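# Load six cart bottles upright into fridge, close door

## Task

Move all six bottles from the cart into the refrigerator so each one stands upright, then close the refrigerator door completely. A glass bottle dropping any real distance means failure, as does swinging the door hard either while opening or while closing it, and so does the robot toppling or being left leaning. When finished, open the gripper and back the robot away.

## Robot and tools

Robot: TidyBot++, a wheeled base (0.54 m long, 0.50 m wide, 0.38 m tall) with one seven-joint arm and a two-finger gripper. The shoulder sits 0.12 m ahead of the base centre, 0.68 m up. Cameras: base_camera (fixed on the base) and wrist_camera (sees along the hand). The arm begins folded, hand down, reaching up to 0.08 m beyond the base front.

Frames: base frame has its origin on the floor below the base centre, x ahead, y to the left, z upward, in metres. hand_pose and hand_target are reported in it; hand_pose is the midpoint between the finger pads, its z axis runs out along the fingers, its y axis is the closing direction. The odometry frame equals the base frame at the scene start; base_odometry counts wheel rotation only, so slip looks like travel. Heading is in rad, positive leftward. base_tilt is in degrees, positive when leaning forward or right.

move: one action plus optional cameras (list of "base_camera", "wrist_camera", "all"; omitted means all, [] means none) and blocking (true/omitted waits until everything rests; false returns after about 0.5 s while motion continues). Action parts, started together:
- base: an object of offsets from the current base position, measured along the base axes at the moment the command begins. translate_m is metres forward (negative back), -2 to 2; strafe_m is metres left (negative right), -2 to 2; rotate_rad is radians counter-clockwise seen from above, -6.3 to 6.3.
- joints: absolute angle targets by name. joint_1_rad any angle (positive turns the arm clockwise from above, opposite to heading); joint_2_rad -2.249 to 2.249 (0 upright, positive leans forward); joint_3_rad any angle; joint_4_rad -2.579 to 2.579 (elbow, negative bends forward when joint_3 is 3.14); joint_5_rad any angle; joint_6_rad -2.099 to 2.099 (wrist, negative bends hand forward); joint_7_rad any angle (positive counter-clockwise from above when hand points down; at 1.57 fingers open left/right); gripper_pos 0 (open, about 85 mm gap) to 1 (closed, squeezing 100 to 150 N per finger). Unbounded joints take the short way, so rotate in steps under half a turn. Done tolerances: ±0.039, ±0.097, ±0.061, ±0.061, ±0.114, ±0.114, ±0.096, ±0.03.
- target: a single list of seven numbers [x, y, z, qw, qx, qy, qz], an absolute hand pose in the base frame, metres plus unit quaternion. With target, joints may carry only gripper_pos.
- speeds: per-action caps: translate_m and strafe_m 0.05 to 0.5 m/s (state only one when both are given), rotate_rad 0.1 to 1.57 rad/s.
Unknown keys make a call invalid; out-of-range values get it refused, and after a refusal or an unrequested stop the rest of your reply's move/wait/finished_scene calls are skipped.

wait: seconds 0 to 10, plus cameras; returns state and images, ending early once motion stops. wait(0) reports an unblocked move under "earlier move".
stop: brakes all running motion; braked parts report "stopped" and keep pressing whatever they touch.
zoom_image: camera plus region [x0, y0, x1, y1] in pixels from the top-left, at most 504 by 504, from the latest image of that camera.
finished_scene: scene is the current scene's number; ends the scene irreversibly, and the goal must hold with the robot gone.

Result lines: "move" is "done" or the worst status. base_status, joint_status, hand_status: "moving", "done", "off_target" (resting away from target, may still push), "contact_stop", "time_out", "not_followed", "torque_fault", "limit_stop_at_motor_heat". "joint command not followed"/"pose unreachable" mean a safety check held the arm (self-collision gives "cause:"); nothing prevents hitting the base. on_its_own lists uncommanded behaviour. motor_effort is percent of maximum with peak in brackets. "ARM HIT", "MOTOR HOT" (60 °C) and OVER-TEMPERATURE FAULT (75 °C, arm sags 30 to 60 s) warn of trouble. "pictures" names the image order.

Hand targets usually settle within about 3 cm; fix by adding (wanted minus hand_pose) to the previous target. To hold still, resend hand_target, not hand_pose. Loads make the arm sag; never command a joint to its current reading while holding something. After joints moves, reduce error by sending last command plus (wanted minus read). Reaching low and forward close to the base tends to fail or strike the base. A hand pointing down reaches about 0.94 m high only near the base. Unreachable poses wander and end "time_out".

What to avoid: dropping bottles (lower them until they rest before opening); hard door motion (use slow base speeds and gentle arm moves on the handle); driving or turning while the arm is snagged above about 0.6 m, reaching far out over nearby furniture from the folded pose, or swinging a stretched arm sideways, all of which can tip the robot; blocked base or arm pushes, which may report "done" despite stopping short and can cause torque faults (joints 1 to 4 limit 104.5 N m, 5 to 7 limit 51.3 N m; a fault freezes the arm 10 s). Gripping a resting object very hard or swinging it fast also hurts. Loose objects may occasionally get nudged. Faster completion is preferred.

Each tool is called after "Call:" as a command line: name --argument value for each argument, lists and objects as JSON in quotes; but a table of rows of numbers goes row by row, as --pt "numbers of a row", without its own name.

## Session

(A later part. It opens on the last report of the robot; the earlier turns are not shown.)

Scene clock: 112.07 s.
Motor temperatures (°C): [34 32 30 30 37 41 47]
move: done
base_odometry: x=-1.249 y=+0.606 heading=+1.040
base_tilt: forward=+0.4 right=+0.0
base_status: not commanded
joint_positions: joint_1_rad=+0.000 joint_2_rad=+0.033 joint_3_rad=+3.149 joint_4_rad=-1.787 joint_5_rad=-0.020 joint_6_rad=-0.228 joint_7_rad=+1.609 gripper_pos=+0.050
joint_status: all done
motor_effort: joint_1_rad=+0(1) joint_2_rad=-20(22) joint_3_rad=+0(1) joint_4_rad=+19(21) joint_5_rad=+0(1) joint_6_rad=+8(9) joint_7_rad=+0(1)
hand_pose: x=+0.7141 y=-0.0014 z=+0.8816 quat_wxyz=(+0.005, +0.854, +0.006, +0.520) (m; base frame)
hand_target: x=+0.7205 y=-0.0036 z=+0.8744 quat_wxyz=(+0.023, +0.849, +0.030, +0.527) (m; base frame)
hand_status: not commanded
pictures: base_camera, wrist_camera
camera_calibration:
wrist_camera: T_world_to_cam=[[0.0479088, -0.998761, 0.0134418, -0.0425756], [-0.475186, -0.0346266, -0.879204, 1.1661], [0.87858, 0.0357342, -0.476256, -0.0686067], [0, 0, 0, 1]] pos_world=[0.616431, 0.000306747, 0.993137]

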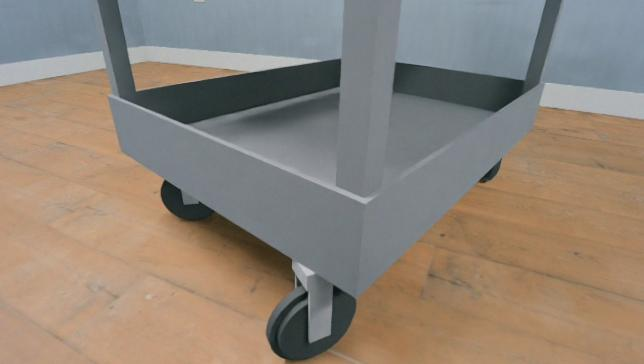

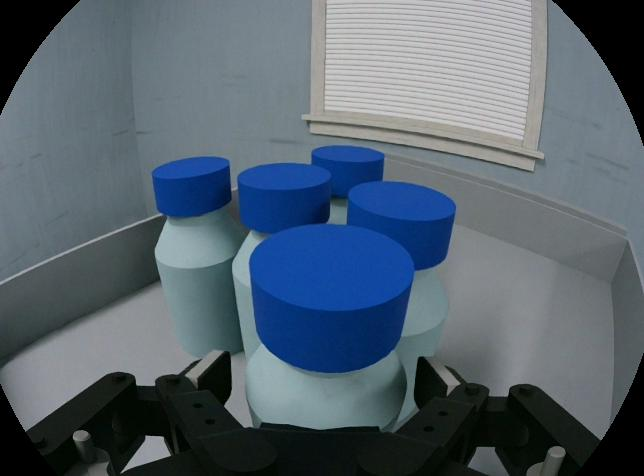

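Call:
move --joints '{"joint_2_rad": 0.07, "joint_4_rad": -1.925, "joint_6_rad": -0.035}'

Scene clock: 115.40 s.
Motor temperatures (°C): [34 32 30 30 37 41 47]
move: done
base_odometry: x=-1.249 y=+0.606 heading=+1.040
base_tilt: forward=+0.4 right=+0.0
base_status: not commanded
joint_positions: joint_1_rad=+0.000 joint_2_rad=+0.051 joint_3_rad=+3.149 joint_4_rad=-1.902 joint_5_rad=-0.020 joint_6_rad=-0.093 joint_7_rad=+1.609 gripper_pos=+0.050
joint_status: all done
motor_effort: joint_1_rad=+0(1) joint_2_rad=-20(21) joint_3_rad=+0(1) joint_4_rad=+19(20) joint_5_rad=+0(0) joint_6_rad=+9(9) joint_7_rad=+0(1)
hand_pose: x=+0.7089 y=-0.0022 z=+0.8425 quat_wxyz=(+0.006, +0.854, +0.006, +0.521) (m; base frame)
hand_target: x=+0.7141 y=-0.0035 z=+0.8342 quat_wxyz=(+0.023, +0.849, +0.030, +0.527) (m; base frame)
hand_status: not commanded
pictures: base_camera, wrist_camera
camera_calibration:
wrist_camera: T_world_to_cam=[[0.045339, -0.998866, 0.014553, -0.0416845], [-0.472787, -0.0342886, -0.88051, 1.12866], [0.88001, 0.0330409, -0.473805, -0.0856793], [0, 0, 0, 1]] pos_world=[0.610906, -0.000105959, 0.953811]

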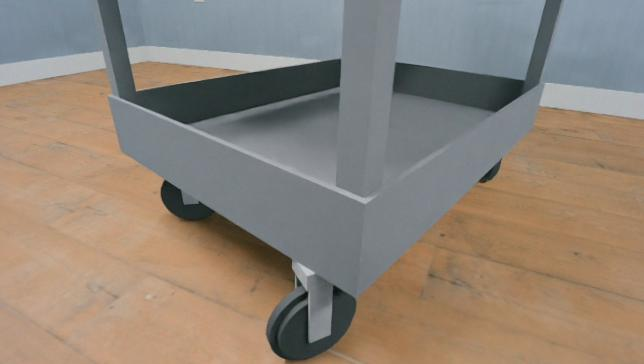

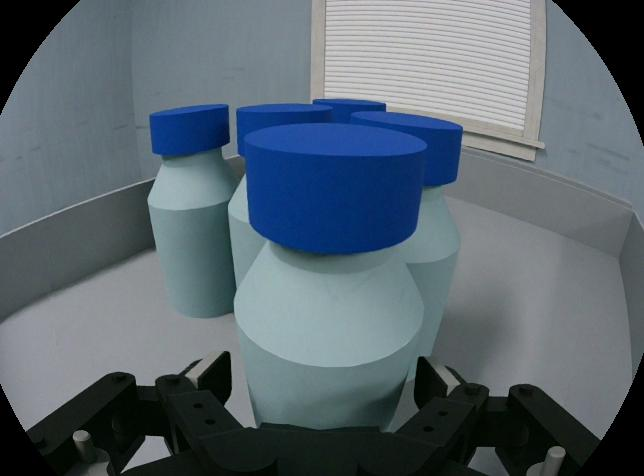

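Call:
move --base '{"translate_m": 0.005}' --cameras '[]'

Call:
move --joints '{"gripper_pos": 0.5}'

Scene clock: 116.33 s.
Motor temperatures (°C): [34 32 30 30 37 41 47]
move: done
base_odometry: x=-1.247 y=+0.610 heading=+1.040
base_tilt: forward=+0.4 right=+0.0
base_status: done
joint_positions: joint_1_rad=+0.000 joint_2_rad=+0.054 joint_3_rad=+3.149 joint_4_rad=-1.902 joint_5_rad=-0.020 joint_6_rad=-0.090 joint_7_rad=+1.609 gripper_pos=+0.050
joint_status: not commanded
motor_effort: joint_1_rad=+1(2) joint_2_rad=-20(24) joint_3_rad=+0(1) joint_4_rad=+19(20) joint_5_rad=+0(0) joint_6_rad=+8(9) joint_7_rad=+0(1)
hand_pose: x=+0.7098 y=-0.0022 z=+0.8409 quat_wxyz=(+0.006, +0.854, +0.006, +0.520) (m; base frame)
hand_target: x=+0.7141 y=-0.0035 z=+0.8342 quat_wxyz=(+0.023, +0.849, +0.030, +0.527) (m; base frame)
hand_status: not commanded
pictures: none
No camera images: "cameras" was empty.

Scene clock: 117.13 s.
Motor temperatures (°C): [34 32 30 30 37 41 47]
move: off_target
base_odometry: x=-1.247 y=+0.610 heading=+1.040
base_tilt: forward=+0.4 right=+0.0
base_status: not commanded
joint_positions: joint_1_rad=+0.000 joint_2_rad=+0.054 joint_3_rad=+3.149 joint_4_rad=-1.903 joint_5_rad=-0.020 joint_6_rad=-0.089 joint_7_rad=+1.609 gripper_pos=+0.246
joint_status: gripper_pos off_target (ended at +0.246, target +0.500)
motor_effort: joint_1_rad=+0(1) joint_2_rad=-19(21) joint_3_rad=+0(2) joint_4_rad=+19(20) joint_5_rad=+1(1) joint_6_rad=+9(10) joint_7_rad=+0(0)
hand_pose: x=+0.7099 y=-0.0022 z=+0.8416 quat_wxyz=(+0.006, +0.853, +0.006, +0.521) (m; base frame)
hand_target: x=+0.7141 y=-0.0035 z=+0.8342 quat_wxyz=(+0.023, +0.849, +0.030, +0.527) (m; base frame)
hand_status: not commanded
pictures: base_camera, wrist_camera
camera_calibration:
wrist_camera: T_world_to_cam=[[0.0451954, -0.998871, 0.0146436, -0.0417508], [-0.472224, -0.0342794, -0.880812, 1.12815], [0.880319, 0.0328936, -0.47324, -0.0876425], [0, 0, 0, 1]] pos_world=[0.61178, -0.000148535, 0.952823]

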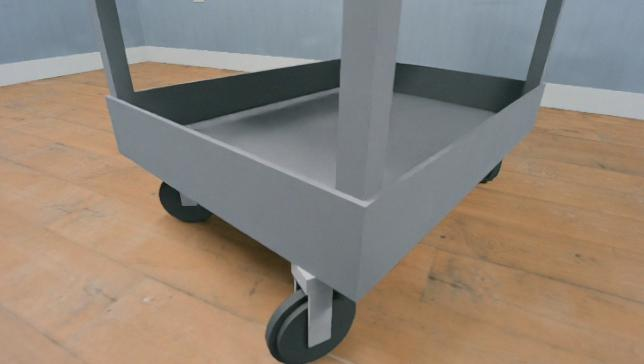

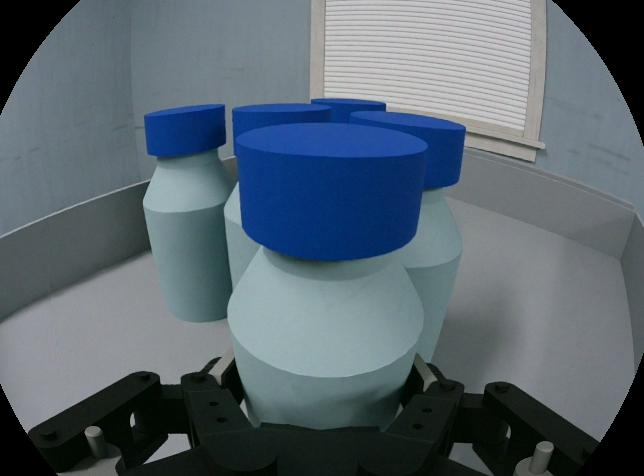

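Call:
move --joints '{"joint_2_rad": -0.01, "joint_4_rad": -1.33, "joint_6_rad": -0.69}' --cameras '["wrist_camera"]'

Scene clock: 120.67 s.
Motor temperatures (°C): [34 32 30 31 37 41 47]
move: off_target
base_odometry: x=-1.247 y=+0.610 heading=+1.040
base_tilt: forward=+0.4 right=+0.0
base_status: not commanded
joint_positions: joint_1_rad=+0.000 joint_2_rad=+0.024 joint_3_rad=+3.149 joint_4_rad=-1.402 joint_5_rad=-0.020 joint_6_rad=-0.656 joint_7_rad=+1.609 gripper_pos=+0.246
joint_status: joint_4_rad off_target (ended at -1.402, target -1.330); the others done
motor_effort: joint_1_rad=+0(2) joint_2_rad=-24(27) joint_3_rad=+0(2) joint_4_rad=+24(27) joint_5_rad=+0(1) joint_6_rad=+12(14) joint_7_rad=+0(1)
hand_pose: x=+0.7116 y=+0.0012 z=+0.9956 quat_wxyz=(+0.002, +0.863, +0.010, +0.505) (m; base frame)
hand_target: x=+0.7012 y=-0.0036 z=+1.0482 quat_wxyz=(+0.023, +0.844, +0.030, +0.536) (m; base frame)
hand_status: not commanded
pictures: wrist_camera
camera_calibration:
wrist_camera: T_world_to_cam=[[0.0570331, -0.998312, 0.0109456, -0.0454076], [-0.503879, -0.0382476, -0.862927, 1.26948], [0.861889, 0.0437002, -0.50521, 0.0285332], [0, 0, 0, 1]] pos_world=[0.617663, 0.00197687, 1.11038]

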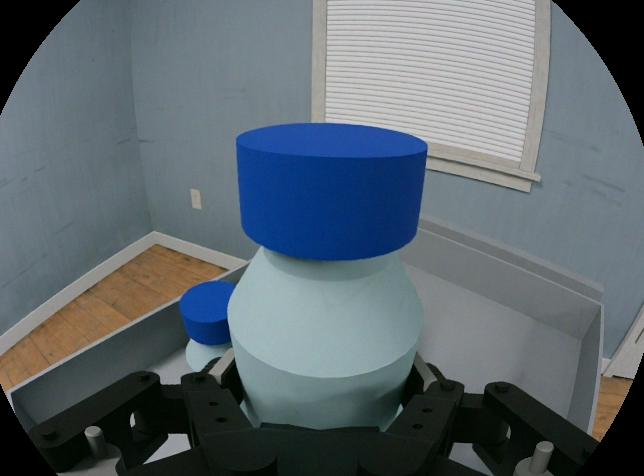

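Call:
move --base '{"translate_m": -0.25}' --cameras '[]'

Call:
move --base '{"translate_m": -0.382, "strafe_m": -0.32, "rotate_rad": -3.568}' --joints '{"joint_2_rad": -0.19, "joint_4_rad": -1.34, "joint_6_rad": -0.84}'

Scene clock: 122.70 s.
Motor temperatures (°C): [34 33 30 31 37 41 47]
move: done
base_odometry: x=-1.373 y=+0.394 heading=+1.040
base_tilt: forward=+0.4 right=+0.0
base_status: done
joint_positions: joint_1_rad=+0.000 joint_2_rad=+0.007 joint_3_rad=+3.149 joint_4_rad=-1.401 joint_5_rad=-0.020 joint_6_rad=-0.664 joint_7_rad=+1.609 gripper_pos=+0.246
joint_status: not commanded
motor_effort: joint_1_rad=+1(2) joint_2_rad=-23(29) joint_3_rad=+0(2) joint_4_rad=+24(26) joint_5_rad=+0(1) joint_6_rad=+12(13) joint_7_rad=-1(1)
hand_pose: x=+0.7052 y=+0.0012 z=+1.0042 quat_wxyz=(+0.002, +0.860, +0.010, +0.510) (m; base frame)
hand_target: x=+0.7012 y=-0.0036 z=+1.0482 quat_wxyz=(+0.023, +0.844, +0.030, +0.536) (m; base frame)
hand_status: not commanded
pictures: none
No camera images: "cameras" was empty.

Scene clock: 126.67 s.
Motor temperatures (°C): [34 33 30 31 37 41 47]
move: done
base_odometry: x=-1.291 y=-0.097 heading=-2.527
base_tilt: forward=+0.4 right=+0.0
base_status: done
joint_positions: joint_1_rad=-0.004 joint_2_rad=-0.163 joint_3_rad=+3.152 joint_4_rad=-1.401 joint_5_rad=-0.020 joint_6_rad=-0.808 joint_7_rad=+1.609 gripper_pos=+0.246
joint_status: all done
motor_effort: joint_1_rad=+1(5) joint_2_rad=-17(28) joint_3_rad=+0(4) joint_4_rad=+23(26) joint_5_rad=+0(2) joint_6_rad=+12(13) joint_7_rad=-1(1)
hand_pose: x=+0.6247 y=+0.0018 z=+1.0576 quat_wxyz=(+0.001, +0.853, +0.011, +0.521) (m; base frame)
hand_target: x=+0.6109 y=-0.0034 z=+1.0967 quat_wxyz=(+0.023, +0.838, +0.029, +0.544) (m; base frame)
hand_status: not commanded
pictures: base_camera, wrist_camera
camera_calibration:
wrist_camera: T_world_to_cam=[[0.0594628, -0.998156, 0.0121609, -0.0433592], [-0.472131, -0.0388556, -0.880672, 1.2781], [0.879521, 0.0466256, -0.473571, 0.0902897], [0, 0, 0, 1]] pos_world=[0.526597, 0.00217231, 1.16887]

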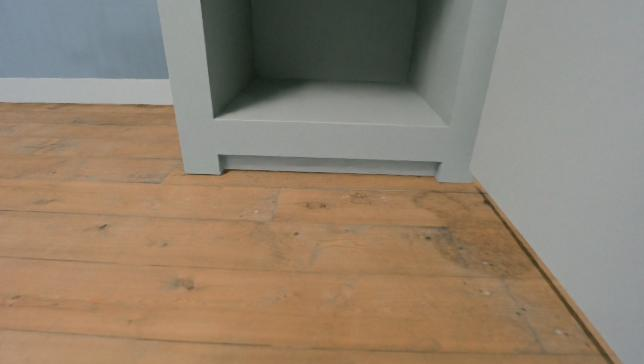

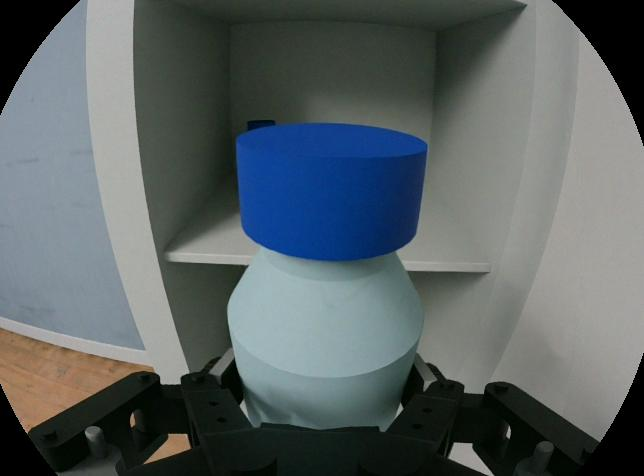

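Call:
move --base '{"translate_m": 0.5505}' --speeds '{"translate_m": 0.35}' --cameras '["wrist_camera"]'

Call:
move --joints '{"joint_2_rad": -0.19, "joint_4_rad": -1.57, "joint_6_rad": -0.58}' --cameras '["wrist_camera"]'

Scene clock: 129.87 s.
Motor temperatures (°C): [34 33 29 31 37 41 47]
move: done
base_odometry: x=-1.741 y=-0.415 heading=-2.528
base_tilt: forward=+0.4 right=+0.0
base_status: done
joint_positions: joint_1_rad=-0.004 joint_2_rad=-0.168 joint_3_rad=+3.152 joint_4_rad=-1.401 joint_5_rad=-0.020 joint_6_rad=-0.812 joint_7_rad=+1.609 gripper_pos=+0.246
joint_status: not commanded
motor_effort: joint_1_rad=+0(1) joint_2_rad=-17(20) joint_3_rad=+0(1) joint_4_rad=+23(24) joint_5_rad=+0(1) joint_6_rad=+12(13) joint_7_rad=+0(1)
hand_pose: x=+0.6225 y=+0.0018 z=+1.0588 quat_wxyz=(+0.001, +0.853, +0.011, +0.521) (m; base frame)
hand_target: x=+0.6109 y=-0.0034 z=+1.0967 quat_wxyz=(+0.023, +0.838, +0.029, +0.544) (m; base frame)
hand_status: not commanded
pictures: wrist_camera
camera_calibration:
wrist_camera: T_world_to_cam=[[0.0595897, -0.998148, 0.0121922, -0.0433066], [-0.471567, -0.0389135, -0.880971, 1.27807], [0.879815, 0.0467474, -0.473013, 0.0920037], [0, 0, 0, 1]] pos_world=[0.52433, 0.00220683, 1.16999]

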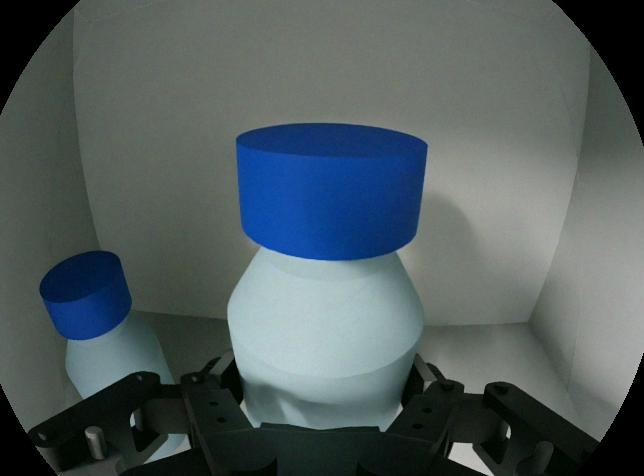

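Scene clock: 131.13 s.
Motor temperatures (°C): [34 33 29 31 37 41 47]
move: done
base_odometry: x=-1.741 y=-0.415 heading=-2.528
base_tilt: forward=+0.4 right=+0.0
base_status: not commanded
joint_positions: joint_1_rad=-0.004 joint_2_rad=-0.168 joint_3_rad=+3.152 joint_4_rad=-1.574 joint_5_rad=-0.020 joint_6_rad=-0.668 joint_7_rad=+1.609 gripper_pos=+0.246
joint_status: all done
motor_effort: joint_1_rad=+1(1) joint_2_rad=-17(19) joint_3_rad=+0(1) joint_4_rad=+24(25) joint_5_rad=+0(0) joint_6_rad=+12(14) joint_7_rad=+0(1)
hand_pose: x=+0.6317 y=+0.0012 z=+0.9981 quat_wxyz=(+0.002, +0.861, +0.010, +0.509) (m; base frame)
hand_target: x=+0.6363 y=-0.0035 z=+1.0365 quat_wxyz=(+0.024, +0.830, +0.029, +0.557) (m; base frame)
hand_status: not commanded
pictures: wrist_camera
camera_calibration:
wrist_camera: T_world_to_cam=[[0.0572088, -0.998316, 0.00958293, -0.0396172], [-0.497236, -0.0368151, -0.866834, 1.23102], [0.865727, 0.0448256, -0.498505, 0.0895522], [0, 0, 0, 1]] pos_world=[0.536846, 0.00175528, 1.11211]

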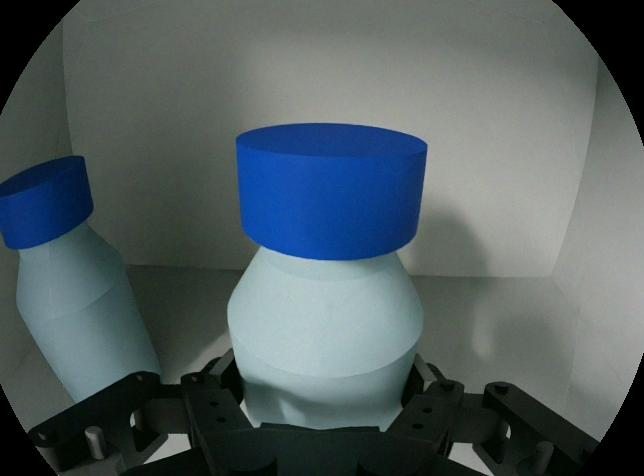

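Call:
move --joints '{"joint_2_rad": -0.19, "joint_4_rad": -1.60, "joint_6_rad": -0.525}' --cameras '[]'

Call:
move --joints '{"joint_2_rad": -0.19, "joint_4_rad": -1.625, "joint_6_rad": -0.50}' --cameras '[]'

Call:
move --joints '{"joint_2_rad": -0.19, "joint_4_rad": -1.645, "joint_6_rad": -0.48}' --cameras '["wrist_camera"]'

Scene clock: 132.40 s.
Motor temperatures (°C): [34 33 29 31 37 41 47]
move: done
base_odometry: x=-1.741 y=-0.415 heading=-2.528
base_tilt: forward=+0.4 right=-0.1
base_status: not commanded
joint_positions: joint_1_rad=-0.004 joint_2_rad=-0.168 joint_3_rad=+3.152 joint_4_rad=-1.602 joint_5_rad=-0.020 joint_6_rad=-0.608 joint_7_rad=+1.609 gripper_pos=+0.246
joint_status: all done
motor_effort: joint_1_rad=+0(1) joint_2_rad=-18(19) joint_3_rad=+0(1) joint_4_rad=+24(25) joint_5_rad=+0(0) joint_6_rad=+12(13) joint_7_rad=+0(1)
hand_pose: x=+0.6378 y=+0.0009 z=+0.9984 quat_wxyz=(+0.002, +0.852, +0.009, +0.523) (m; base frame)
hand_target: x=+0.6408 y=-0.0035 z=+1.0344 quat_wxyz=(+0.024, +0.823, +0.029, +0.567) (m; base frame)
hand_status: not commanded
pictures: none
No camera images: "cameras" was empty.

Scene clock: 133.03 s.
Motor temperatures (°C): [34 33 29 31 37 41 47]
move: done
base_odometry: x=-1.741 y=-0.415 heading=-2.528
base_tilt: forward=+0.4 right=+0.0
base_status: not commanded
joint_positions: joint_1_rad=-0.004 joint_2_rad=-0.168 joint_3_rad=+3.152 joint_4_rad=-1.626 joint_5_rad=-0.020 joint_6_rad=-0.582 joint_7_rad=+1.609 gripper_pos=+0.246
joint_status: all done
motor_effort: joint_1_rad=+0(1) joint_2_rad=-17(18) joint_3_rad=-1(1) joint_4_rad=+24(25) joint_5_rad=+0(1) joint_6_rad=+12(13) joint_7_rad=+0(0)
hand_pose: x=+0.6388 y=+0.0007 z=+0.9910 quat_wxyz=(+0.002, +0.852, +0.009, +0.523) (m; base frame)
hand_target: x=+0.6420 y=-0.0035 z=+1.0267 quat_wxyz=(+0.024, +0.823, +0.029, +0.567) (m; base frame)
hand_status: not commanded
pictures: none
No camera images: "cameras" was empty.

Scene clock: 133.63 s.
Motor temperatures (°C): [34 33 29 31 37 41 47]
move: done
base_odometry: x=-1.741 y=-0.415 heading=-2.528
base_tilt: forward=+0.4 right=-0.1
base_status: not commanded
joint_positions: joint_1_rad=-0.004 joint_2_rad=-0.168 joint_3_rad=+3.152 joint_4_rad=-1.644 joint_5_rad=-0.020 joint_6_rad=-0.561 joint_7_rad=+1.609 gripper_pos=+0.246
joint_status: all done
motor_effort: joint_1_rad=+0(1) joint_2_rad=-17(19) joint_3_rad=+0(1) joint_4_rad=+24(25) joint_5_rad=+0(0) joint_6_rad=+12(13) joint_7_rad=+0(1)
hand_pose: x=+0.6398 y=+0.0006 z=+0.9860 quat_wxyz=(+0.002, +0.852, +0.009, +0.524) (m; base frame)
hand_target: x=+0.6428 y=-0.0035 z=+1.0204 quat_wxyz=(+0.024, +0.823, +0.029, +0.567) (m; base frame)
hand_status: not commanded
pictures: wrist_camera
camera_calibration:
wrist_camera: T_world_to_cam=[[0.0546787, -0.998437, 0.0115705, -0.0408745], [-0.46572, -0.0357516, -0.884209, 1.22156], [0.883241, 0.0429588, -0.466947, 0.0342434], [0, 0, 0, 1]] pos_world=[0.540895, 0.00139108, 1.09658]

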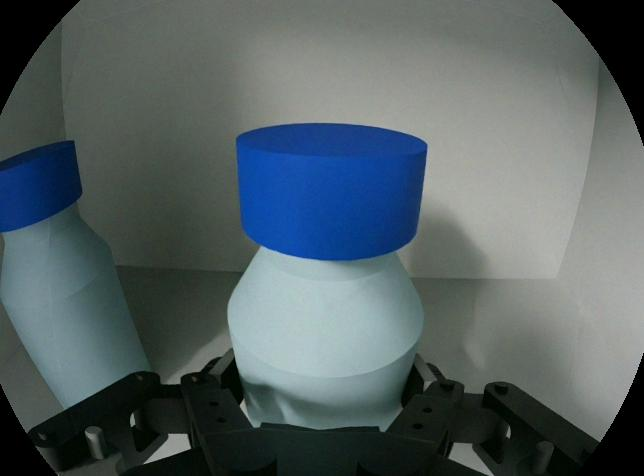

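Call:
move --joints '{"joint_2_rad": -0.19, "joint_4_rad": -1.665, "joint_6_rad": -0.465}' --cameras '[]'

Call:
move --joints '{"joint_2_rad": -0.19, "joint_4_rad": -1.685, "joint_6_rad": -0.455}' --cameras '["wrist_camera"]'

Scene clock: 134.50 s.
Motor temperatures (°C): [34 33 29 31 37 41 47]
move: done
base_odometry: x=-1.741 y=-0.415 heading=-2.528
base_tilt: forward=+0.4 right=-0.1
base_status: not commanded
joint_positions: joint_1_rad=-0.004 joint_2_rad=-0.171 joint_3_rad=+3.152 joint_4_rad=-1.656 joint_5_rad=-0.020 joint_6_rad=-0.542 joint_7_rad=+1.609 gripper_pos=+0.246
joint_status: all done
motor_effort: joint_1_rad=+0(1) joint_2_rad=-15(17) joint_3_rad=+1(1) joint_4_rad=+23(25) joint_5_rad=+0(0) joint_6_rad=+11(13) joint_7_rad=+0(1)
hand_pose: x=+0.6402 y=+0.0005 z=+0.9861 quat_wxyz=(+0.002, +0.849, +0.009, +0.529) (m; base frame)
hand_target: x=+0.6429 y=-0.0035 z=+1.0127 quat_wxyz=(+0.024, +0.824, +0.029, +0.565) (m; base frame)
hand_status: not commanded
pictures: none
No camera images: "cameras" was empty.

Scene clock: 135.07 s.
Motor temperatures (°C): [34 33 29 31 37 41 47]
move: done
base_odometry: x=-1.741 y=-0.415 heading=-2.528
base_tilt: forward=+0.4 right=+0.0
base_status: not commanded
joint_positions: joint_1_rad=-0.004 joint_2_rad=-0.175 joint_3_rad=+3.152 joint_4_rad=-1.668 joint_5_rad=-0.020 joint_6_rad=-0.525 joint_7_rad=+1.609 gripper_pos=+0.246
joint_status: all done
motor_effort: joint_1_rad=+1(1) joint_2_rad=-14(16) joint_3_rad=+1(1) joint_4_rad=+21(23) joint_5_rad=+1(1) joint_6_rad=+11(11) joint_7_rad=+0(1)
hand_pose: x=+0.6399 y=+0.0004 z=+0.9862 quat_wxyz=(+0.003, +0.846, +0.008, +0.533) (m; base frame)
hand_target: x=+0.6423 y=-0.0035 z=+1.0036 quat_wxyz=(+0.024, +0.827, +0.029, +0.561) (m; base frame)
hand_status: not commanded
pictures: wrist_camera
camera_calibration:
wrist_camera: T_world_to_cam=[[0.0536983, -0.998477, 0.0126697, -0.0415446], [-0.447661, -0.035413, -0.893502, 1.21936], [0.892589, 0.0423078, -0.448881, 0.0104811], [0, 0, 0, 1]] pos_world=[0.538735, 0.0012563, 1.09473]

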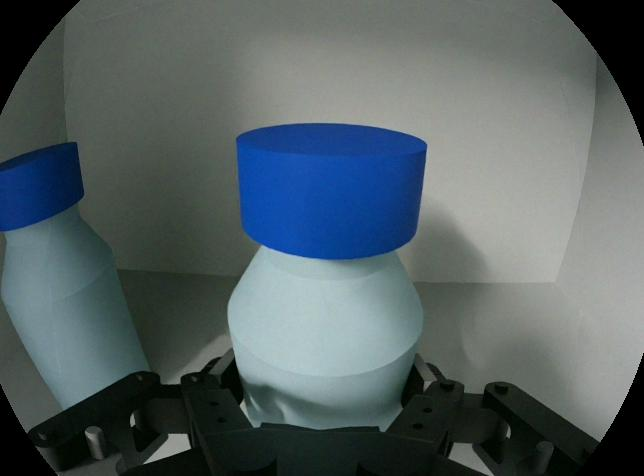

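Call:
move --joints '{"joint_6_rad": -0.52}' --cameras '[]'

Call:
move --joints '{"gripper_pos": 0.0}' --cameras '["wrist_camera"]'

Call:
move --base '{"translate_m": -0.3}' --speeds '{"translate_m": 0.35}' --cameras '["wrist_camera"]'

Scene clock: 136.07 s.
Motor temperatures (°C): [34 33 29 31 37 41 47]
move: done
base_odometry: x=-1.741 y=-0.415 heading=-2.528
base_tilt: forward=+0.4 right=-0.1
base_status: not commanded
joint_positions: joint_1_rad=-0.004 joint_2_rad=-0.177 joint_3_rad=+3.152 joint_4_rad=-1.668 joint_5_rad=-0.020 joint_6_rad=-0.528 joint_7_rad=+1.609 gripper_pos=+0.246
joint_status: all done
motor_effort: joint_1_rad=+0(1) joint_2_rad=-14(15) joint_3_rad=+0(1) joint_4_rad=+19(22) joint_5_rad=+0(1) joint_6_rad=+7(11) joint_7_rad=+0(1)
hand_pose: x=+0.6389 y=+0.0004 z=+0.9862 quat_wxyz=(+0.003, +0.846, +0.008, +0.532) (m; base frame)
hand_target: x=+0.6342 y=-0.0034 z=+0.9850 quat_wxyz=(+0.023, +0.845, +0.030, +0.533) (m; base frame)
hand_status: not commanded
pictures: none
No camera images: "cameras" was empty.

Scene clock: 136.90 s.
Motor temperatures (°C): [34 33 29 31 37 41 47]
move: done
base_odometry: x=-1.741 y=-0.415 heading=-2.528
base_tilt: forward=+0.4 right=+0.0
base_status: not commanded
joint_positions: joint_1_rad=-0.004 joint_2_rad=-0.181 joint_3_rad=+3.152 joint_4_rad=-1.669 joint_5_rad=-0.020 joint_6_rad=-0.528 joint_7_rad=+1.609 gripper_pos=+0.000
joint_status: all done
motor_effort: joint_1_rad=+0(1) joint_2_rad=-13(17) joint_3_rad=+0(1) joint_4_rad=+20(23) joint_5_rad=+0(1) joint_6_rad=+9(11) joint_7_rad=+0(1)
hand_pose: x=+0.6377 y=+0.0004 z=+0.9877 quat_wxyz=(+0.003, +0.846, +0.008, +0.534) (m; base frame)
hand_target: x=+0.6342 y=-0.0034 z=+0.9850 quat_wxyz=(+0.023, +0.845, +0.030, +0.533) (m; base frame)
hand_status: not commanded
pictures: wrist_camera
camera_calibration:
wrist_camera: T_world_to_cam=[[0.0537291, -0.998474, 0.0127304, -0.041513], [-0.445974, -0.0354012, -0.894345, 1.21945], [0.893432, 0.042375, -0.447196, 0.0108829], [0, 0, 0, 1]] pos_world=[0.53635, 0.00125907, 1.096]

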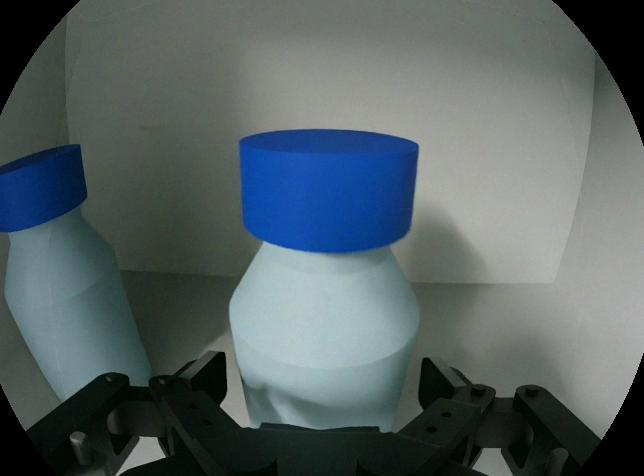

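Scene clock: 138.73 s.
Motor temperatures (°C): [34 33 29 31 37 41 47]
move: done
base_odometry: x=-1.495 y=-0.242 heading=-2.528
base_tilt: forward=+0.4 right=+0.0
base_status: done
joint_positions: joint_1_rad=-0.003 joint_2_rad=-0.197 joint_3_rad=+3.151 joint_4_rad=-1.669 joint_5_rad=-0.020 joint_6_rad=-0.528 joint_7_rad=+1.609 gripper_pos=+0.000
joint_status: not commanded
motor_effort: joint_1_rad=+0(2) joint_2_rad=-12(18) joint_3_rad=+0(3) joint_4_rad=+20(21) joint_5_rad=+0(1) joint_6_rad=+8(9) joint_7_rad=+0(1)
hand_pose: x=+0.6326 y=+0.0005 z=+0.9962 quat_wxyz=(+0.003, +0.841, +0.008, +0.541) (m; base frame)
hand_target: x=+0.6342 y=-0.0034 z=+0.9850 quat_wxyz=(+0.023, +0.845, +0.030, +0.533) (m; base frame)
hand_status: not commanded
pictures: wrist_camera
camera_calibration:
wrist_camera: T_world_to_cam=[[0.0536498, -0.998466, 0.0136531, -0.0421324], [-0.431191, -0.0354969, -0.901562, 1.22261], [0.900664, 0.0424816, -0.432434, -0.0000378706], [0, 0, 0, 1]] pos_world=[0.529471, 0.00133254, 1.10281]

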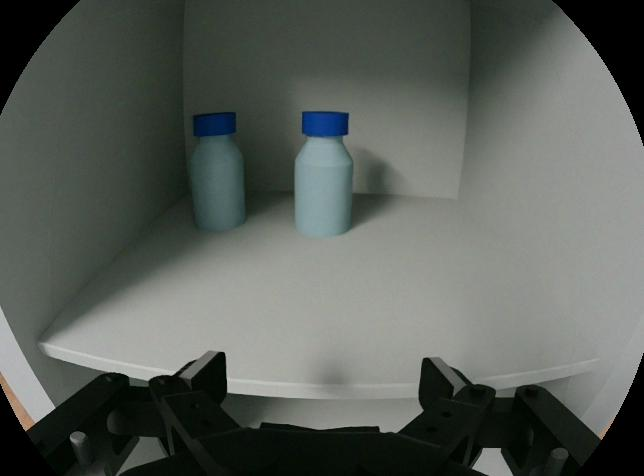

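Call:
move --base '{"translate_m": -0.6}' --joints '{"joint_2_rad": -0.16, "joint_4_rad": -1.495, "joint_6_rad": -0.7}' --cameras '[]'

Call:
move --base '{"translate_m": -0.551, "strafe_m": -0.047, "rotate_rad": -1.895}'

Scene clock: 143.00 s.
Motor temperatures (°C): [34 33 29 31 37 41 47]
move: done
base_odometry: x=-1.004 y=+0.104 heading=-2.528
base_tilt: forward=+0.4 right=+0.0
base_status: done
joint_positions: joint_1_rad=-0.003 joint_2_rad=-0.173 joint_3_rad=+3.151 joint_4_rad=-1.534 joint_5_rad=-0.020 joint_6_rad=-0.648 joint_7_rad=+1.609 gripper_pos=+0.000
joint_status: all done
motor_effort: joint_1_rad=+0(1) joint_2_rad=-13(17) joint_3_rad=+0(1) joint_4_rad=+20(21) joint_5_rad=+0(1) joint_6_rad=+8(10) joint_7_rad=+0(1)
hand_pose: x=+0.6359 y=+0.0011 z=+1.0296 quat_wxyz=(+0.002, +0.844, +0.010, +0.536) (m; base frame)
hand_target: x=+0.6361 y=-0.0034 z=+1.0313 quat_wxyz=(+0.022, +0.850, +0.030, +0.525) (m; base frame)
hand_status: not commanded
pictures: none
No camera images: "cameras" was empty.

Scene clock: 145.87 s.
Motor temperatures (°C): [34 33 29 31 37 41 47]
move: done
base_odometry: x=-0.581 y=+0.459 heading=+1.861
base_tilt: forward=+0.4 right=+0.0
base_status: done
joint_positions: joint_1_rad=-0.003 joint_2_rad=-0.161 joint_3_rad=+3.152 joint_4_rad=-1.534 joint_5_rad=-0.020 joint_6_rad=-0.648 joint_7_rad=+1.609 gripper_pos=+0.000
joint_status: not commanded
motor_effort: joint_1_rad=+1(2) joint_2_rad=-14(17) joint_3_rad=+0(3) joint_4_rad=+20(20) joint_5_rad=+0(1) joint_6_rad=+9(9) joint_7_rad=+0(1)
hand_pose: x=+0.6402 y=+0.0003 z=+1.0233 quat_wxyz=(+0.002, +0.847, +0.009, +0.531) (m; base frame)
hand_target: x=+0.6361 y=-0.0034 z=+1.0313 quat_wxyz=(+0.022, +0.850, +0.030, +0.525) (m; base frame)
hand_status: not commanded
pictures: base_camera, wrist_camera
camera_calibration:
wrist_camera: T_world_to_cam=[[0.0548542, -0.998412, 0.0128221, -0.0430282], [-0.451091, -0.0362358, -0.891742, 1.253], [0.89079, 0.0431319, -0.452363, 0.0315456], [0, 0, 0, 1]] pos_world=[0.539479, 0.00108306, 1.13218]

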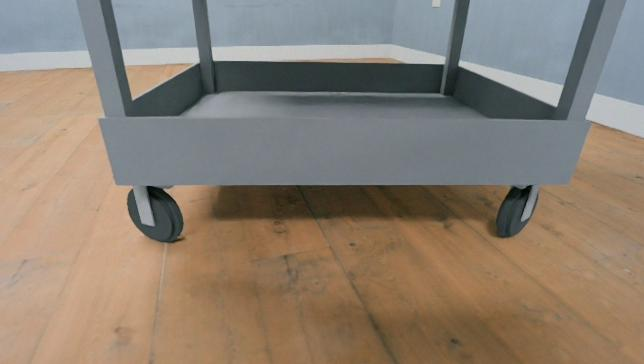

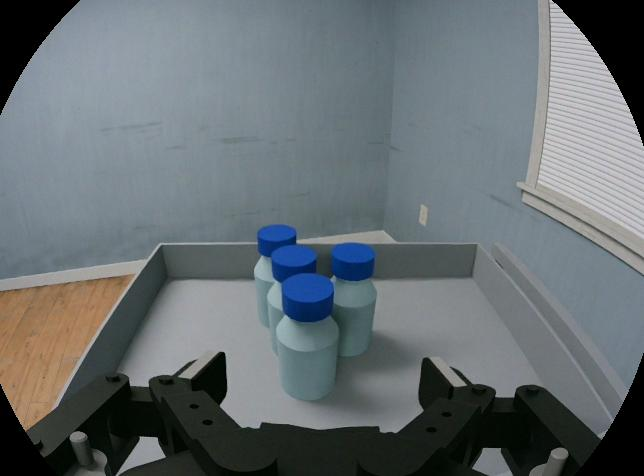

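Call:
move --base '{"translate_m": 0.2, "strafe_m": 0.018}' --joints '{"gripper_pos": 0.05}' --cameras '[]'

Call:
move --joints '{"joint_2_rad": -0.14, "joint_4_rad": -1.82, "joint_6_rad": -0.355}' --cameras '["wrist_camera"]'

Scene clock: 148.30 s.
Motor temperatures (°C): [34 33 29 31 37 41 47]
move: done
base_odometry: x=-0.655 y=+0.646 heading=+1.860
base_tilt: forward=+0.4 right=+0.0
base_status: done
joint_positions: joint_1_rad=-0.003 joint_2_rad=-0.157 joint_3_rad=+3.152 joint_4_rad=-1.534 joint_5_rad=-0.020 joint_6_rad=-0.649 joint_7_rad=+1.609 gripper_pos=+0.050
joint_status: all done
motor_effort: joint_1_rad=+1(1) joint_2_rad=-14(17) joint_3_rad=+0(1) joint_4_rad=+20(21) joint_5_rad=+0(0) joint_6_rad=+9(9) joint_7_rad=+0(1)
hand_pose: x=+0.6413 y=+0.0003 z=+1.0213 quat_wxyz=(+0.002, +0.848, +0.009, +0.529) (m; base frame)
hand_target: x=+0.6361 y=-0.0034 z=+1.0313 quat_wxyz=(+0.022, +0.850, +0.030, +0.525) (m; base frame)
hand_status: not commanded
pictures: none
No camera images: "cameras" was empty.

Scene clock: 150.00 s.
Motor temperatures (°C): [34 33 29 31 37 41 47]
move: done
base_odometry: x=-0.655 y=+0.646 heading=+1.860
base_tilt: forward=+0.4 right=+0.0
base_status: not commanded
joint_positions: joint_1_rad=-0.003 joint_2_rad=-0.154 joint_3_rad=+3.152 joint_4_rad=-1.795 joint_5_rad=-0.020 joint_6_rad=-0.413 joint_7_rad=+1.609 gripper_pos=+0.050
joint_status: all done
motor_effort: joint_1_rad=+0(1) joint_2_rad=-14(16) joint_3_rad=+0(1) joint_4_rad=+20(21) joint_5_rad=+0(0) joint_6_rad=+9(10) joint_7_rad=+0(1)
hand_pose: x=+0.6440 y=-0.0008 z=+0.9310 quat_wxyz=(+0.003, +0.856, +0.007, +0.517) (m; base frame)
hand_target: x=+0.6512 y=-0.0034 z=+0.9248 quat_wxyz=(+0.022, +0.850, +0.030, +0.525) (m; base frame)
hand_status: not commanded
pictures: wrist_camera
camera_calibration:
wrist_camera: T_world_to_cam=[[0.0506439, -0.99866, 0.0106457, -0.0384229], [-0.479795, -0.0336773, -0.876734, 1.17696], [0.875918, 0.0392935, -0.480857, 0.0225225], [0, 0, 0, 1]] pos_world=[0.546917, 0.000380431, 1.04312]

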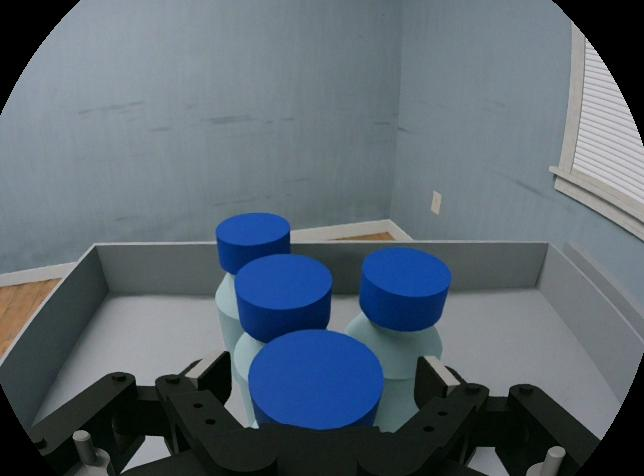

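Call:
move --base '{"translate_m": -0.004, "strafe_m": 0.005}' --cameras '[]'

Call:
move --joints '{"joint_2_rad": -0.085, "joint_4_rad": -2.075, "joint_6_rad": -0.045}' --cameras '["wrist_camera"]'

Scene clock: 151.03 s.
Motor temperatures (°C): [34 33 29 31 37 41 47]
move: done
base_odometry: x=-0.659 y=+0.641 heading=+1.860
base_tilt: forward=+0.4 right=-0.1
base_status: done
joint_positions: joint_1_rad=-0.003 joint_2_rad=-0.152 joint_3_rad=+3.152 joint_4_rad=-1.795 joint_5_rad=-0.020 joint_6_rad=-0.411 joint_7_rad=+1.609 gripper_pos=+0.050
joint_status: not commanded
motor_effort: joint_1_rad=+1(2) joint_2_rad=-14(16) joint_3_rad=+2(3) joint_4_rad=+20(20) joint_5_rad=+0(1) joint_6_rad=+8(9) joint_7_rad=+0(1)
hand_pose: x=+0.6446 y=-0.0005 z=+0.9309 quat_wxyz=(+0.003, +0.855, +0.007, +0.518) (m; base frame)
hand_target: x=+0.6512 y=-0.0034 z=+0.9248 quat_wxyz=(+0.022, +0.850, +0.030, +0.525) (m; base frame)
hand_status: not commanded
pictures: none
No camera images: "cameras" was empty.

Scene clock: 152.63 s.
Motor temperatures (°C): [34 33 29 31 37 41 47]
move: done
base_odometry: x=-0.659 y=+0.641 heading=+1.860
base_tilt: forward=+0.4 right=+0.0
base_status: not commanded
joint_positions: joint_1_rad=-0.003 joint_2_rad=-0.100 joint_3_rad=+3.152 joint_4_rad=-2.051 joint_5_rad=-0.020 joint_6_rad=-0.103 joint_7_rad=+1.609 gripper_pos=+0.050
joint_status: all done
motor_effort: joint_1_rad=+0(1) joint_2_rad=-16(17) joint_3_rad=+0(1) joint_4_rad=+19(20) joint_5_rad=+0(0) joint_6_rad=+8(9) joint_7_rad=+0(1)
hand_pose: x=+0.6445 y=-0.0021 z=+0.8390 quat_wxyz=(+0.006, +0.856, +0.005, +0.517) (m; base frame)
hand_target: x=+0.6489 y=-0.0032 z=+0.8337 quat_wxyz=(+0.023, +0.850, +0.030, +0.525) (m; base frame)
hand_status: not commanded
pictures: wrist_camera
camera_calibration:
wrist_camera: T_world_to_cam=[[0.0451654, -0.9989, 0.0126255, -0.0369443], [-0.480493, -0.0328025, -0.876385, 1.09667], [0.875835, 0.0335158, -0.481445, -0.0215578], [0, 0, 0, 1]] pos_world=[0.54749, -0.000207717, 0.95119]

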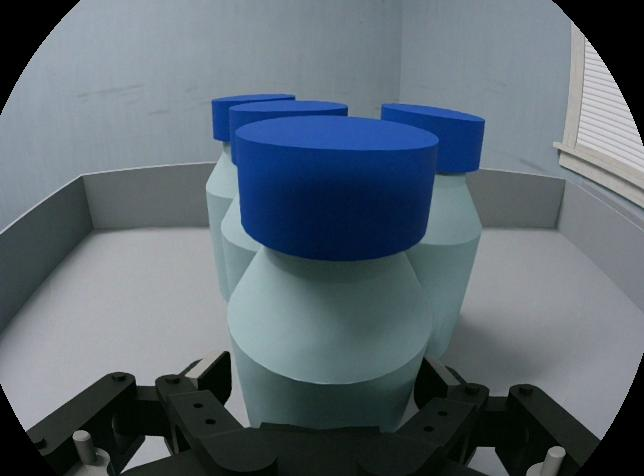

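Call:
move --base '{"strafe_m": -0.004}' --cameras '[]'

Call:
move --joints '{"gripper_pos": 0.5}' --cameras '["wrist_camera"]'

Scene clock: 153.77 s.
Motor temperatures (°C): [34 33 29 31 37 41 47]
move: done
base_odometry: x=-0.655 y=+0.642 heading=+1.860
base_tilt: forward=+0.4 right=+0.0
base_status: done
joint_positions: joint_1_rad=-0.002 joint_2_rad=-0.100 joint_3_rad=+3.152 joint_4_rad=-2.051 joint_5_rad=-0.020 joint_6_rad=-0.101 joint_7_rad=+1.609 gripper_pos=+0.050
joint_status: not commanded
motor_effort: joint_1_rad=-1(2) joint_2_rad=-15(16) joint_3_rad=-1(2) joint_4_rad=+18(19) joint_5_rad=+0(1) joint_6_rad=+8(9) joint_7_rad=-1(1)
hand_pose: x=+0.6448 y=-0.0022 z=+0.8394 quat_wxyz=(+0.006, +0.855, +0.005, +0.518) (m; base frame)
hand_target: x=+0.6489 y=-0.0032 z=+0.8337 quat_wxyz=(+0.023, +0.850, +0.030, +0.525) (m; base frame)
hand_status: not commanded
pictures: none
No camera images: "cameras" was empty.

Scene clock: 154.57 s.
Motor temperatures (°C): [34 33 29 31 37 41 47]
move: off_target
base_odometry: x=-0.655 y=+0.642 heading=+1.860
base_tilt: forward=+0.4 right=+0.0
base_status: not commanded
joint_positions: joint_1_rad=-0.002 joint_2_rad=-0.101 joint_3_rad=+3.151 joint_4_rad=-2.052 joint_5_rad=-0.020 joint_6_rad=-0.099 joint_7_rad=+1.609 gripper_pos=+0.242
joint_status: gripper_pos off_target (ended at +0.242, target +0.500)
motor_effort: joint_1_rad=+0(4) joint_2_rad=-13(16) joint_3_rad=+0(3) joint_4_rad=+19(21) joint_5_rad=+1(1) joint_6_rad=+9(10) joint_7_rad=+0(1)
hand_pose: x=+0.6449 y=-0.0017 z=+0.8403 quat_wxyz=(+0.005, +0.855, +0.006, +0.519) (m; base frame)
hand_target: x=+0.6489 y=-0.0032 z=+0.8337 quat_wxyz=(+0.023, +0.850, +0.030, +0.525) (m; base frame)
hand_status: not commanded
pictures: wrist_camera
camera_calibration:
wrist_camera: T_world_to_cam=[[0.0458925, -0.998862, 0.0130077, -0.0373209], [-0.476407, -0.03333, -0.878593, 1.09716], [0.878026, 0.0341239, -0.477394, -0.0260939], [0, 0, 0, 1]] pos_world=[0.547318, 0.000180286, 0.951984]

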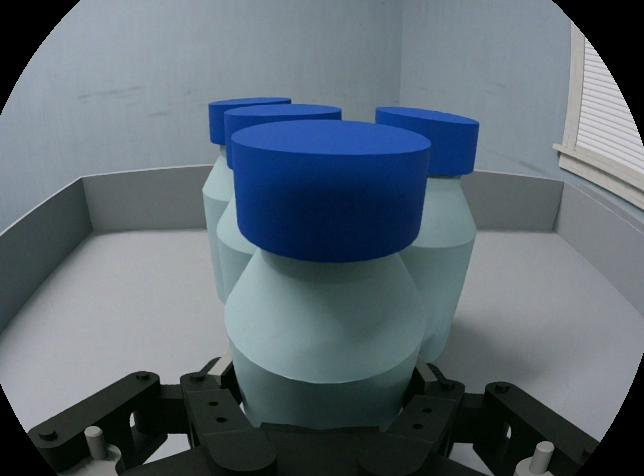

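Call:
move --joints '{"joint_2_rad": -0.17, "joint_4_rad": -1.5, "joint_6_rad": -0.68}' --cameras '["wrist_camera"]'

Call:
move --base '{"translate_m": -0.25}' --cameras '[]'

Scene clock: 159.93 s.
Motor temperatures (°C): [34 33 29 31 37 41 47]
move: off_target
base_odometry: x=-0.655 y=+0.642 heading=+1.860
base_tilt: forward=+0.4 right=+0.0
base_status: not commanded
joint_positions: joint_1_rad=-0.002 joint_2_rad=-0.139 joint_3_rad=+3.151 joint_4_rad=-1.571 joint_5_rad=-0.020 joint_6_rad=-0.646 joint_7_rad=+1.609 gripper_pos=+0.242
joint_status: joint_4_rad off_target (ended at -1.571, target -1.500); the others done
motor_effort: joint_1_rad=+0(1) joint_2_rad=-18(20) joint_3_rad=+0(2) joint_4_rad=+24(28) joint_5_rad=+0(1) joint_6_rad=+12(15) joint_7_rad=+0(1)
hand_pose: x=+0.6443 y=+0.0012 z=+0.9913 quat_wxyz=(+0.002, +0.862, +0.010, +0.508) (m; base frame)
hand_target: x=+0.6349 y=-0.0034 z=+1.0391 quat_wxyz=(+0.023, +0.844, +0.030, +0.536) (m; base frame)
hand_status: not commanded
pictures: wrist_camera
camera_calibration:
wrist_camera: T_world_to_cam=[[0.0568626, -0.998334, 0.00981127, -0.0402791], [-0.499662, -0.0369646, -0.865432, 1.23159], [0.864352, 0.0443083, -0.500931, 0.0785809], [0, 0, 0, 1]] pos_world=[0.549745, 0.00183134, 1.10561]

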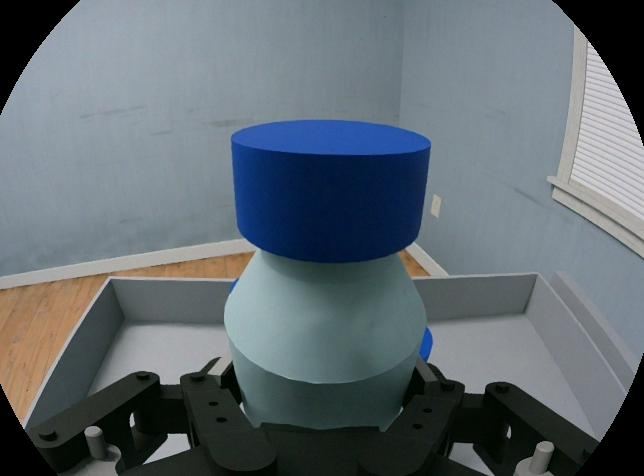

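Scene clock: 161.63 s.
Motor temperatures (°C): [34 33 29 31 37 41 47]
move: done
base_odometry: x=-0.584 y=+0.402 heading=+1.860
base_tilt: forward=+0.4 right=+0.0
base_status: done
joint_positions: joint_1_rad=-0.002 joint_2_rad=-0.154 joint_3_rad=+3.151 joint_4_rad=-1.570 joint_5_rad=-0.020 joint_6_rad=-0.653 joint_7_rad=+1.609 gripper_pos=+0.242
joint_status: not commanded
motor_effort: joint_1_rad=+0(2) joint_2_rad=-18(22) joint_3_rad=+0(2) joint_4_rad=+24(25) joint_5_rad=+0(1) joint_6_rad=+12(13) joint_7_rad=+0(1)
hand_pose: x=+0.6387 y=+0.0010 z=+0.9973 quat_wxyz=(+0.002, +0.860, +0.010, +0.511) (m; base frame)
hand_target: x=+0.6349 y=-0.0034 z=+1.0391 quat_wxyz=(+0.023, +0.844, +0.030, +0.536) (m; base frame)
hand_status: not commanded
pictures: none
No camera images: "cameras" was empty.

Call:
move --base '{"translate_m": -0.295, "strafe_m": 0.814, "rotate_rad": -4.388}' --joints '{"joint_1_rad": 0.305, "joint_2_rad": -0.19, "joint_4_rad": -1.34, "joint_6_rad": -0.84}'

Scene clock: 167.23 s.
Motor temperatures (°C): [34 33 29 31 37 41 47]
move: off_target
base_odometry: x=-1.280 y=-0.113 heading=-2.527
base_tilt: forward=+0.4 right=+0.0
base_status: done
joint_positions: joint_1_rad=+0.301 joint_2_rad=-0.157 joint_3_rad=+3.151 joint_4_rad=-1.414 joint_5_rad=-0.020 joint_6_rad=-0.808 joint_7_rad=+1.609 gripper_pos=+0.242
joint_status: joint_4_rad off_target (ended at -1.414, target -1.340); the others done
motor_effort: joint_1_rad=+1(3) joint_2_rad=-17(22) joint_3_rad=+0(4) joint_4_rad=+24(25) joint_5_rad=+0(1) joint_6_rad=+12(12) joint_7_rad=+0(1)
hand_pose: x=+0.6036 y=-0.1499 z=+1.0471 quat_wxyz=(+0.079, +0.850, -0.119, +0.507) (m; base frame)
hand_target: x=+0.5872 y=-0.1509 z=+1.0967 quat_wxyz=(+0.105, +0.833, -0.098, +0.534) (m; base frame)
hand_status: not commanded
pictures: base_camera, wrist_camera
camera_calibration:
wrist_camera: T_world_to_cam=[[-0.241455, -0.970349, 0.0110503, -0.00642195], [-0.477874, 0.108985, -0.871642, 1.26921], [0.844592, -0.215743, -0.490019, 0.109891], [0, 0, 0, 1]] pos_world=[0.512157, -0.120847, 1.16021]

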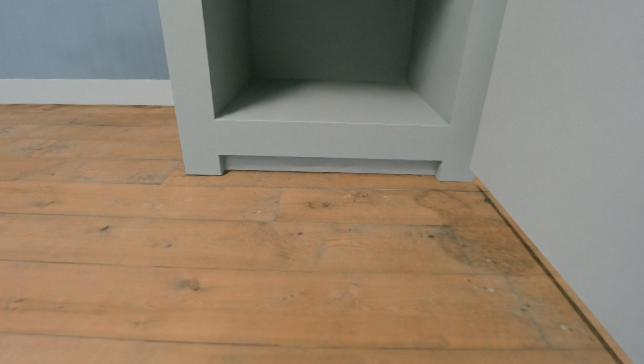

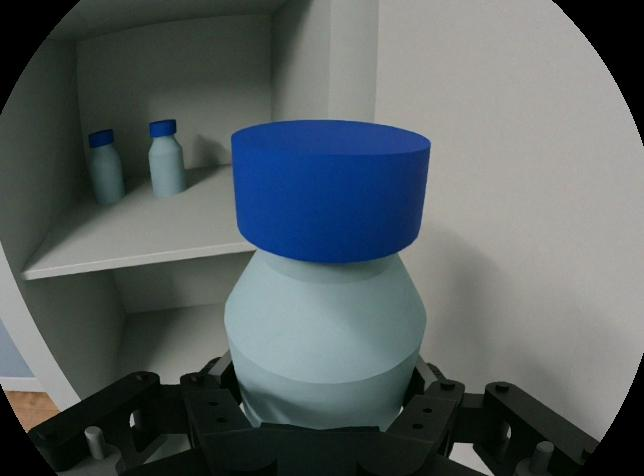

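Call:
move --base '{"translate_m": 0.3}' --speeds '{"translate_m": 0.35}'

Scene clock: 169.37 s.
Motor temperatures (°C): [34 33 29 31 37 41 47]
move: done
base_odometry: x=-1.525 y=-0.286 heading=-2.528
base_tilt: forward=+0.4 right=+0.0
base_status: done
joint_positions: joint_1_rad=+0.301 joint_2_rad=-0.168 joint_3_rad=+3.151 joint_4_rad=-1.412 joint_5_rad=-0.020 joint_6_rad=-0.811 joint_7_rad=+1.609 gripper_pos=+0.242
joint_status: not commanded
motor_effort: joint_1_rad=+0(1) joint_2_rad=-17(20) joint_3_rad=+0(1) joint_4_rad=+23(24) joint_5_rad=+0(1) joint_6_rad=+12(13) joint_7_rad=+0(1)
hand_pose: x=+0.5994 y=-0.1486 z=+1.0526 quat_wxyz=(+0.080, +0.848, -0.119, +0.511) (m; base frame)
hand_target: x=+0.5872 y=-0.1509 z=+1.0967 quat_wxyz=(+0.105, +0.833, -0.098, +0.534) (m; base frame)
hand_status: not commanded
pictures: base_camera, wrist_camera
camera_calibration:
wrist_camera: T_world_to_cam=[[-0.241543, -0.970321, 0.0115651, -0.00673133], [-0.470372, 0.106649, -0.876, 1.27159], [0.848768, -0.217032, -0.482172, 0.105401], [0, 0, 0, 1]] pos_world=[0.507032, -0.11927, 1.16481]

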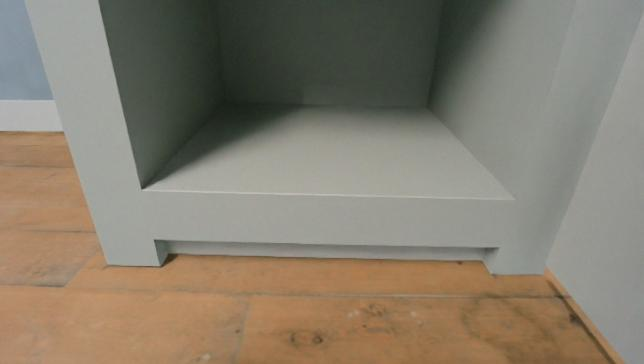

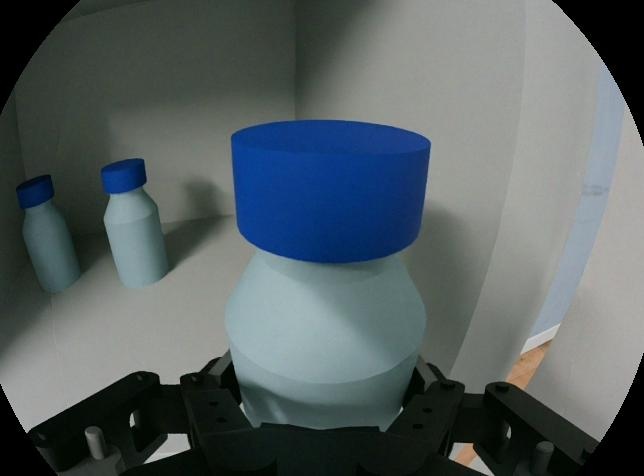

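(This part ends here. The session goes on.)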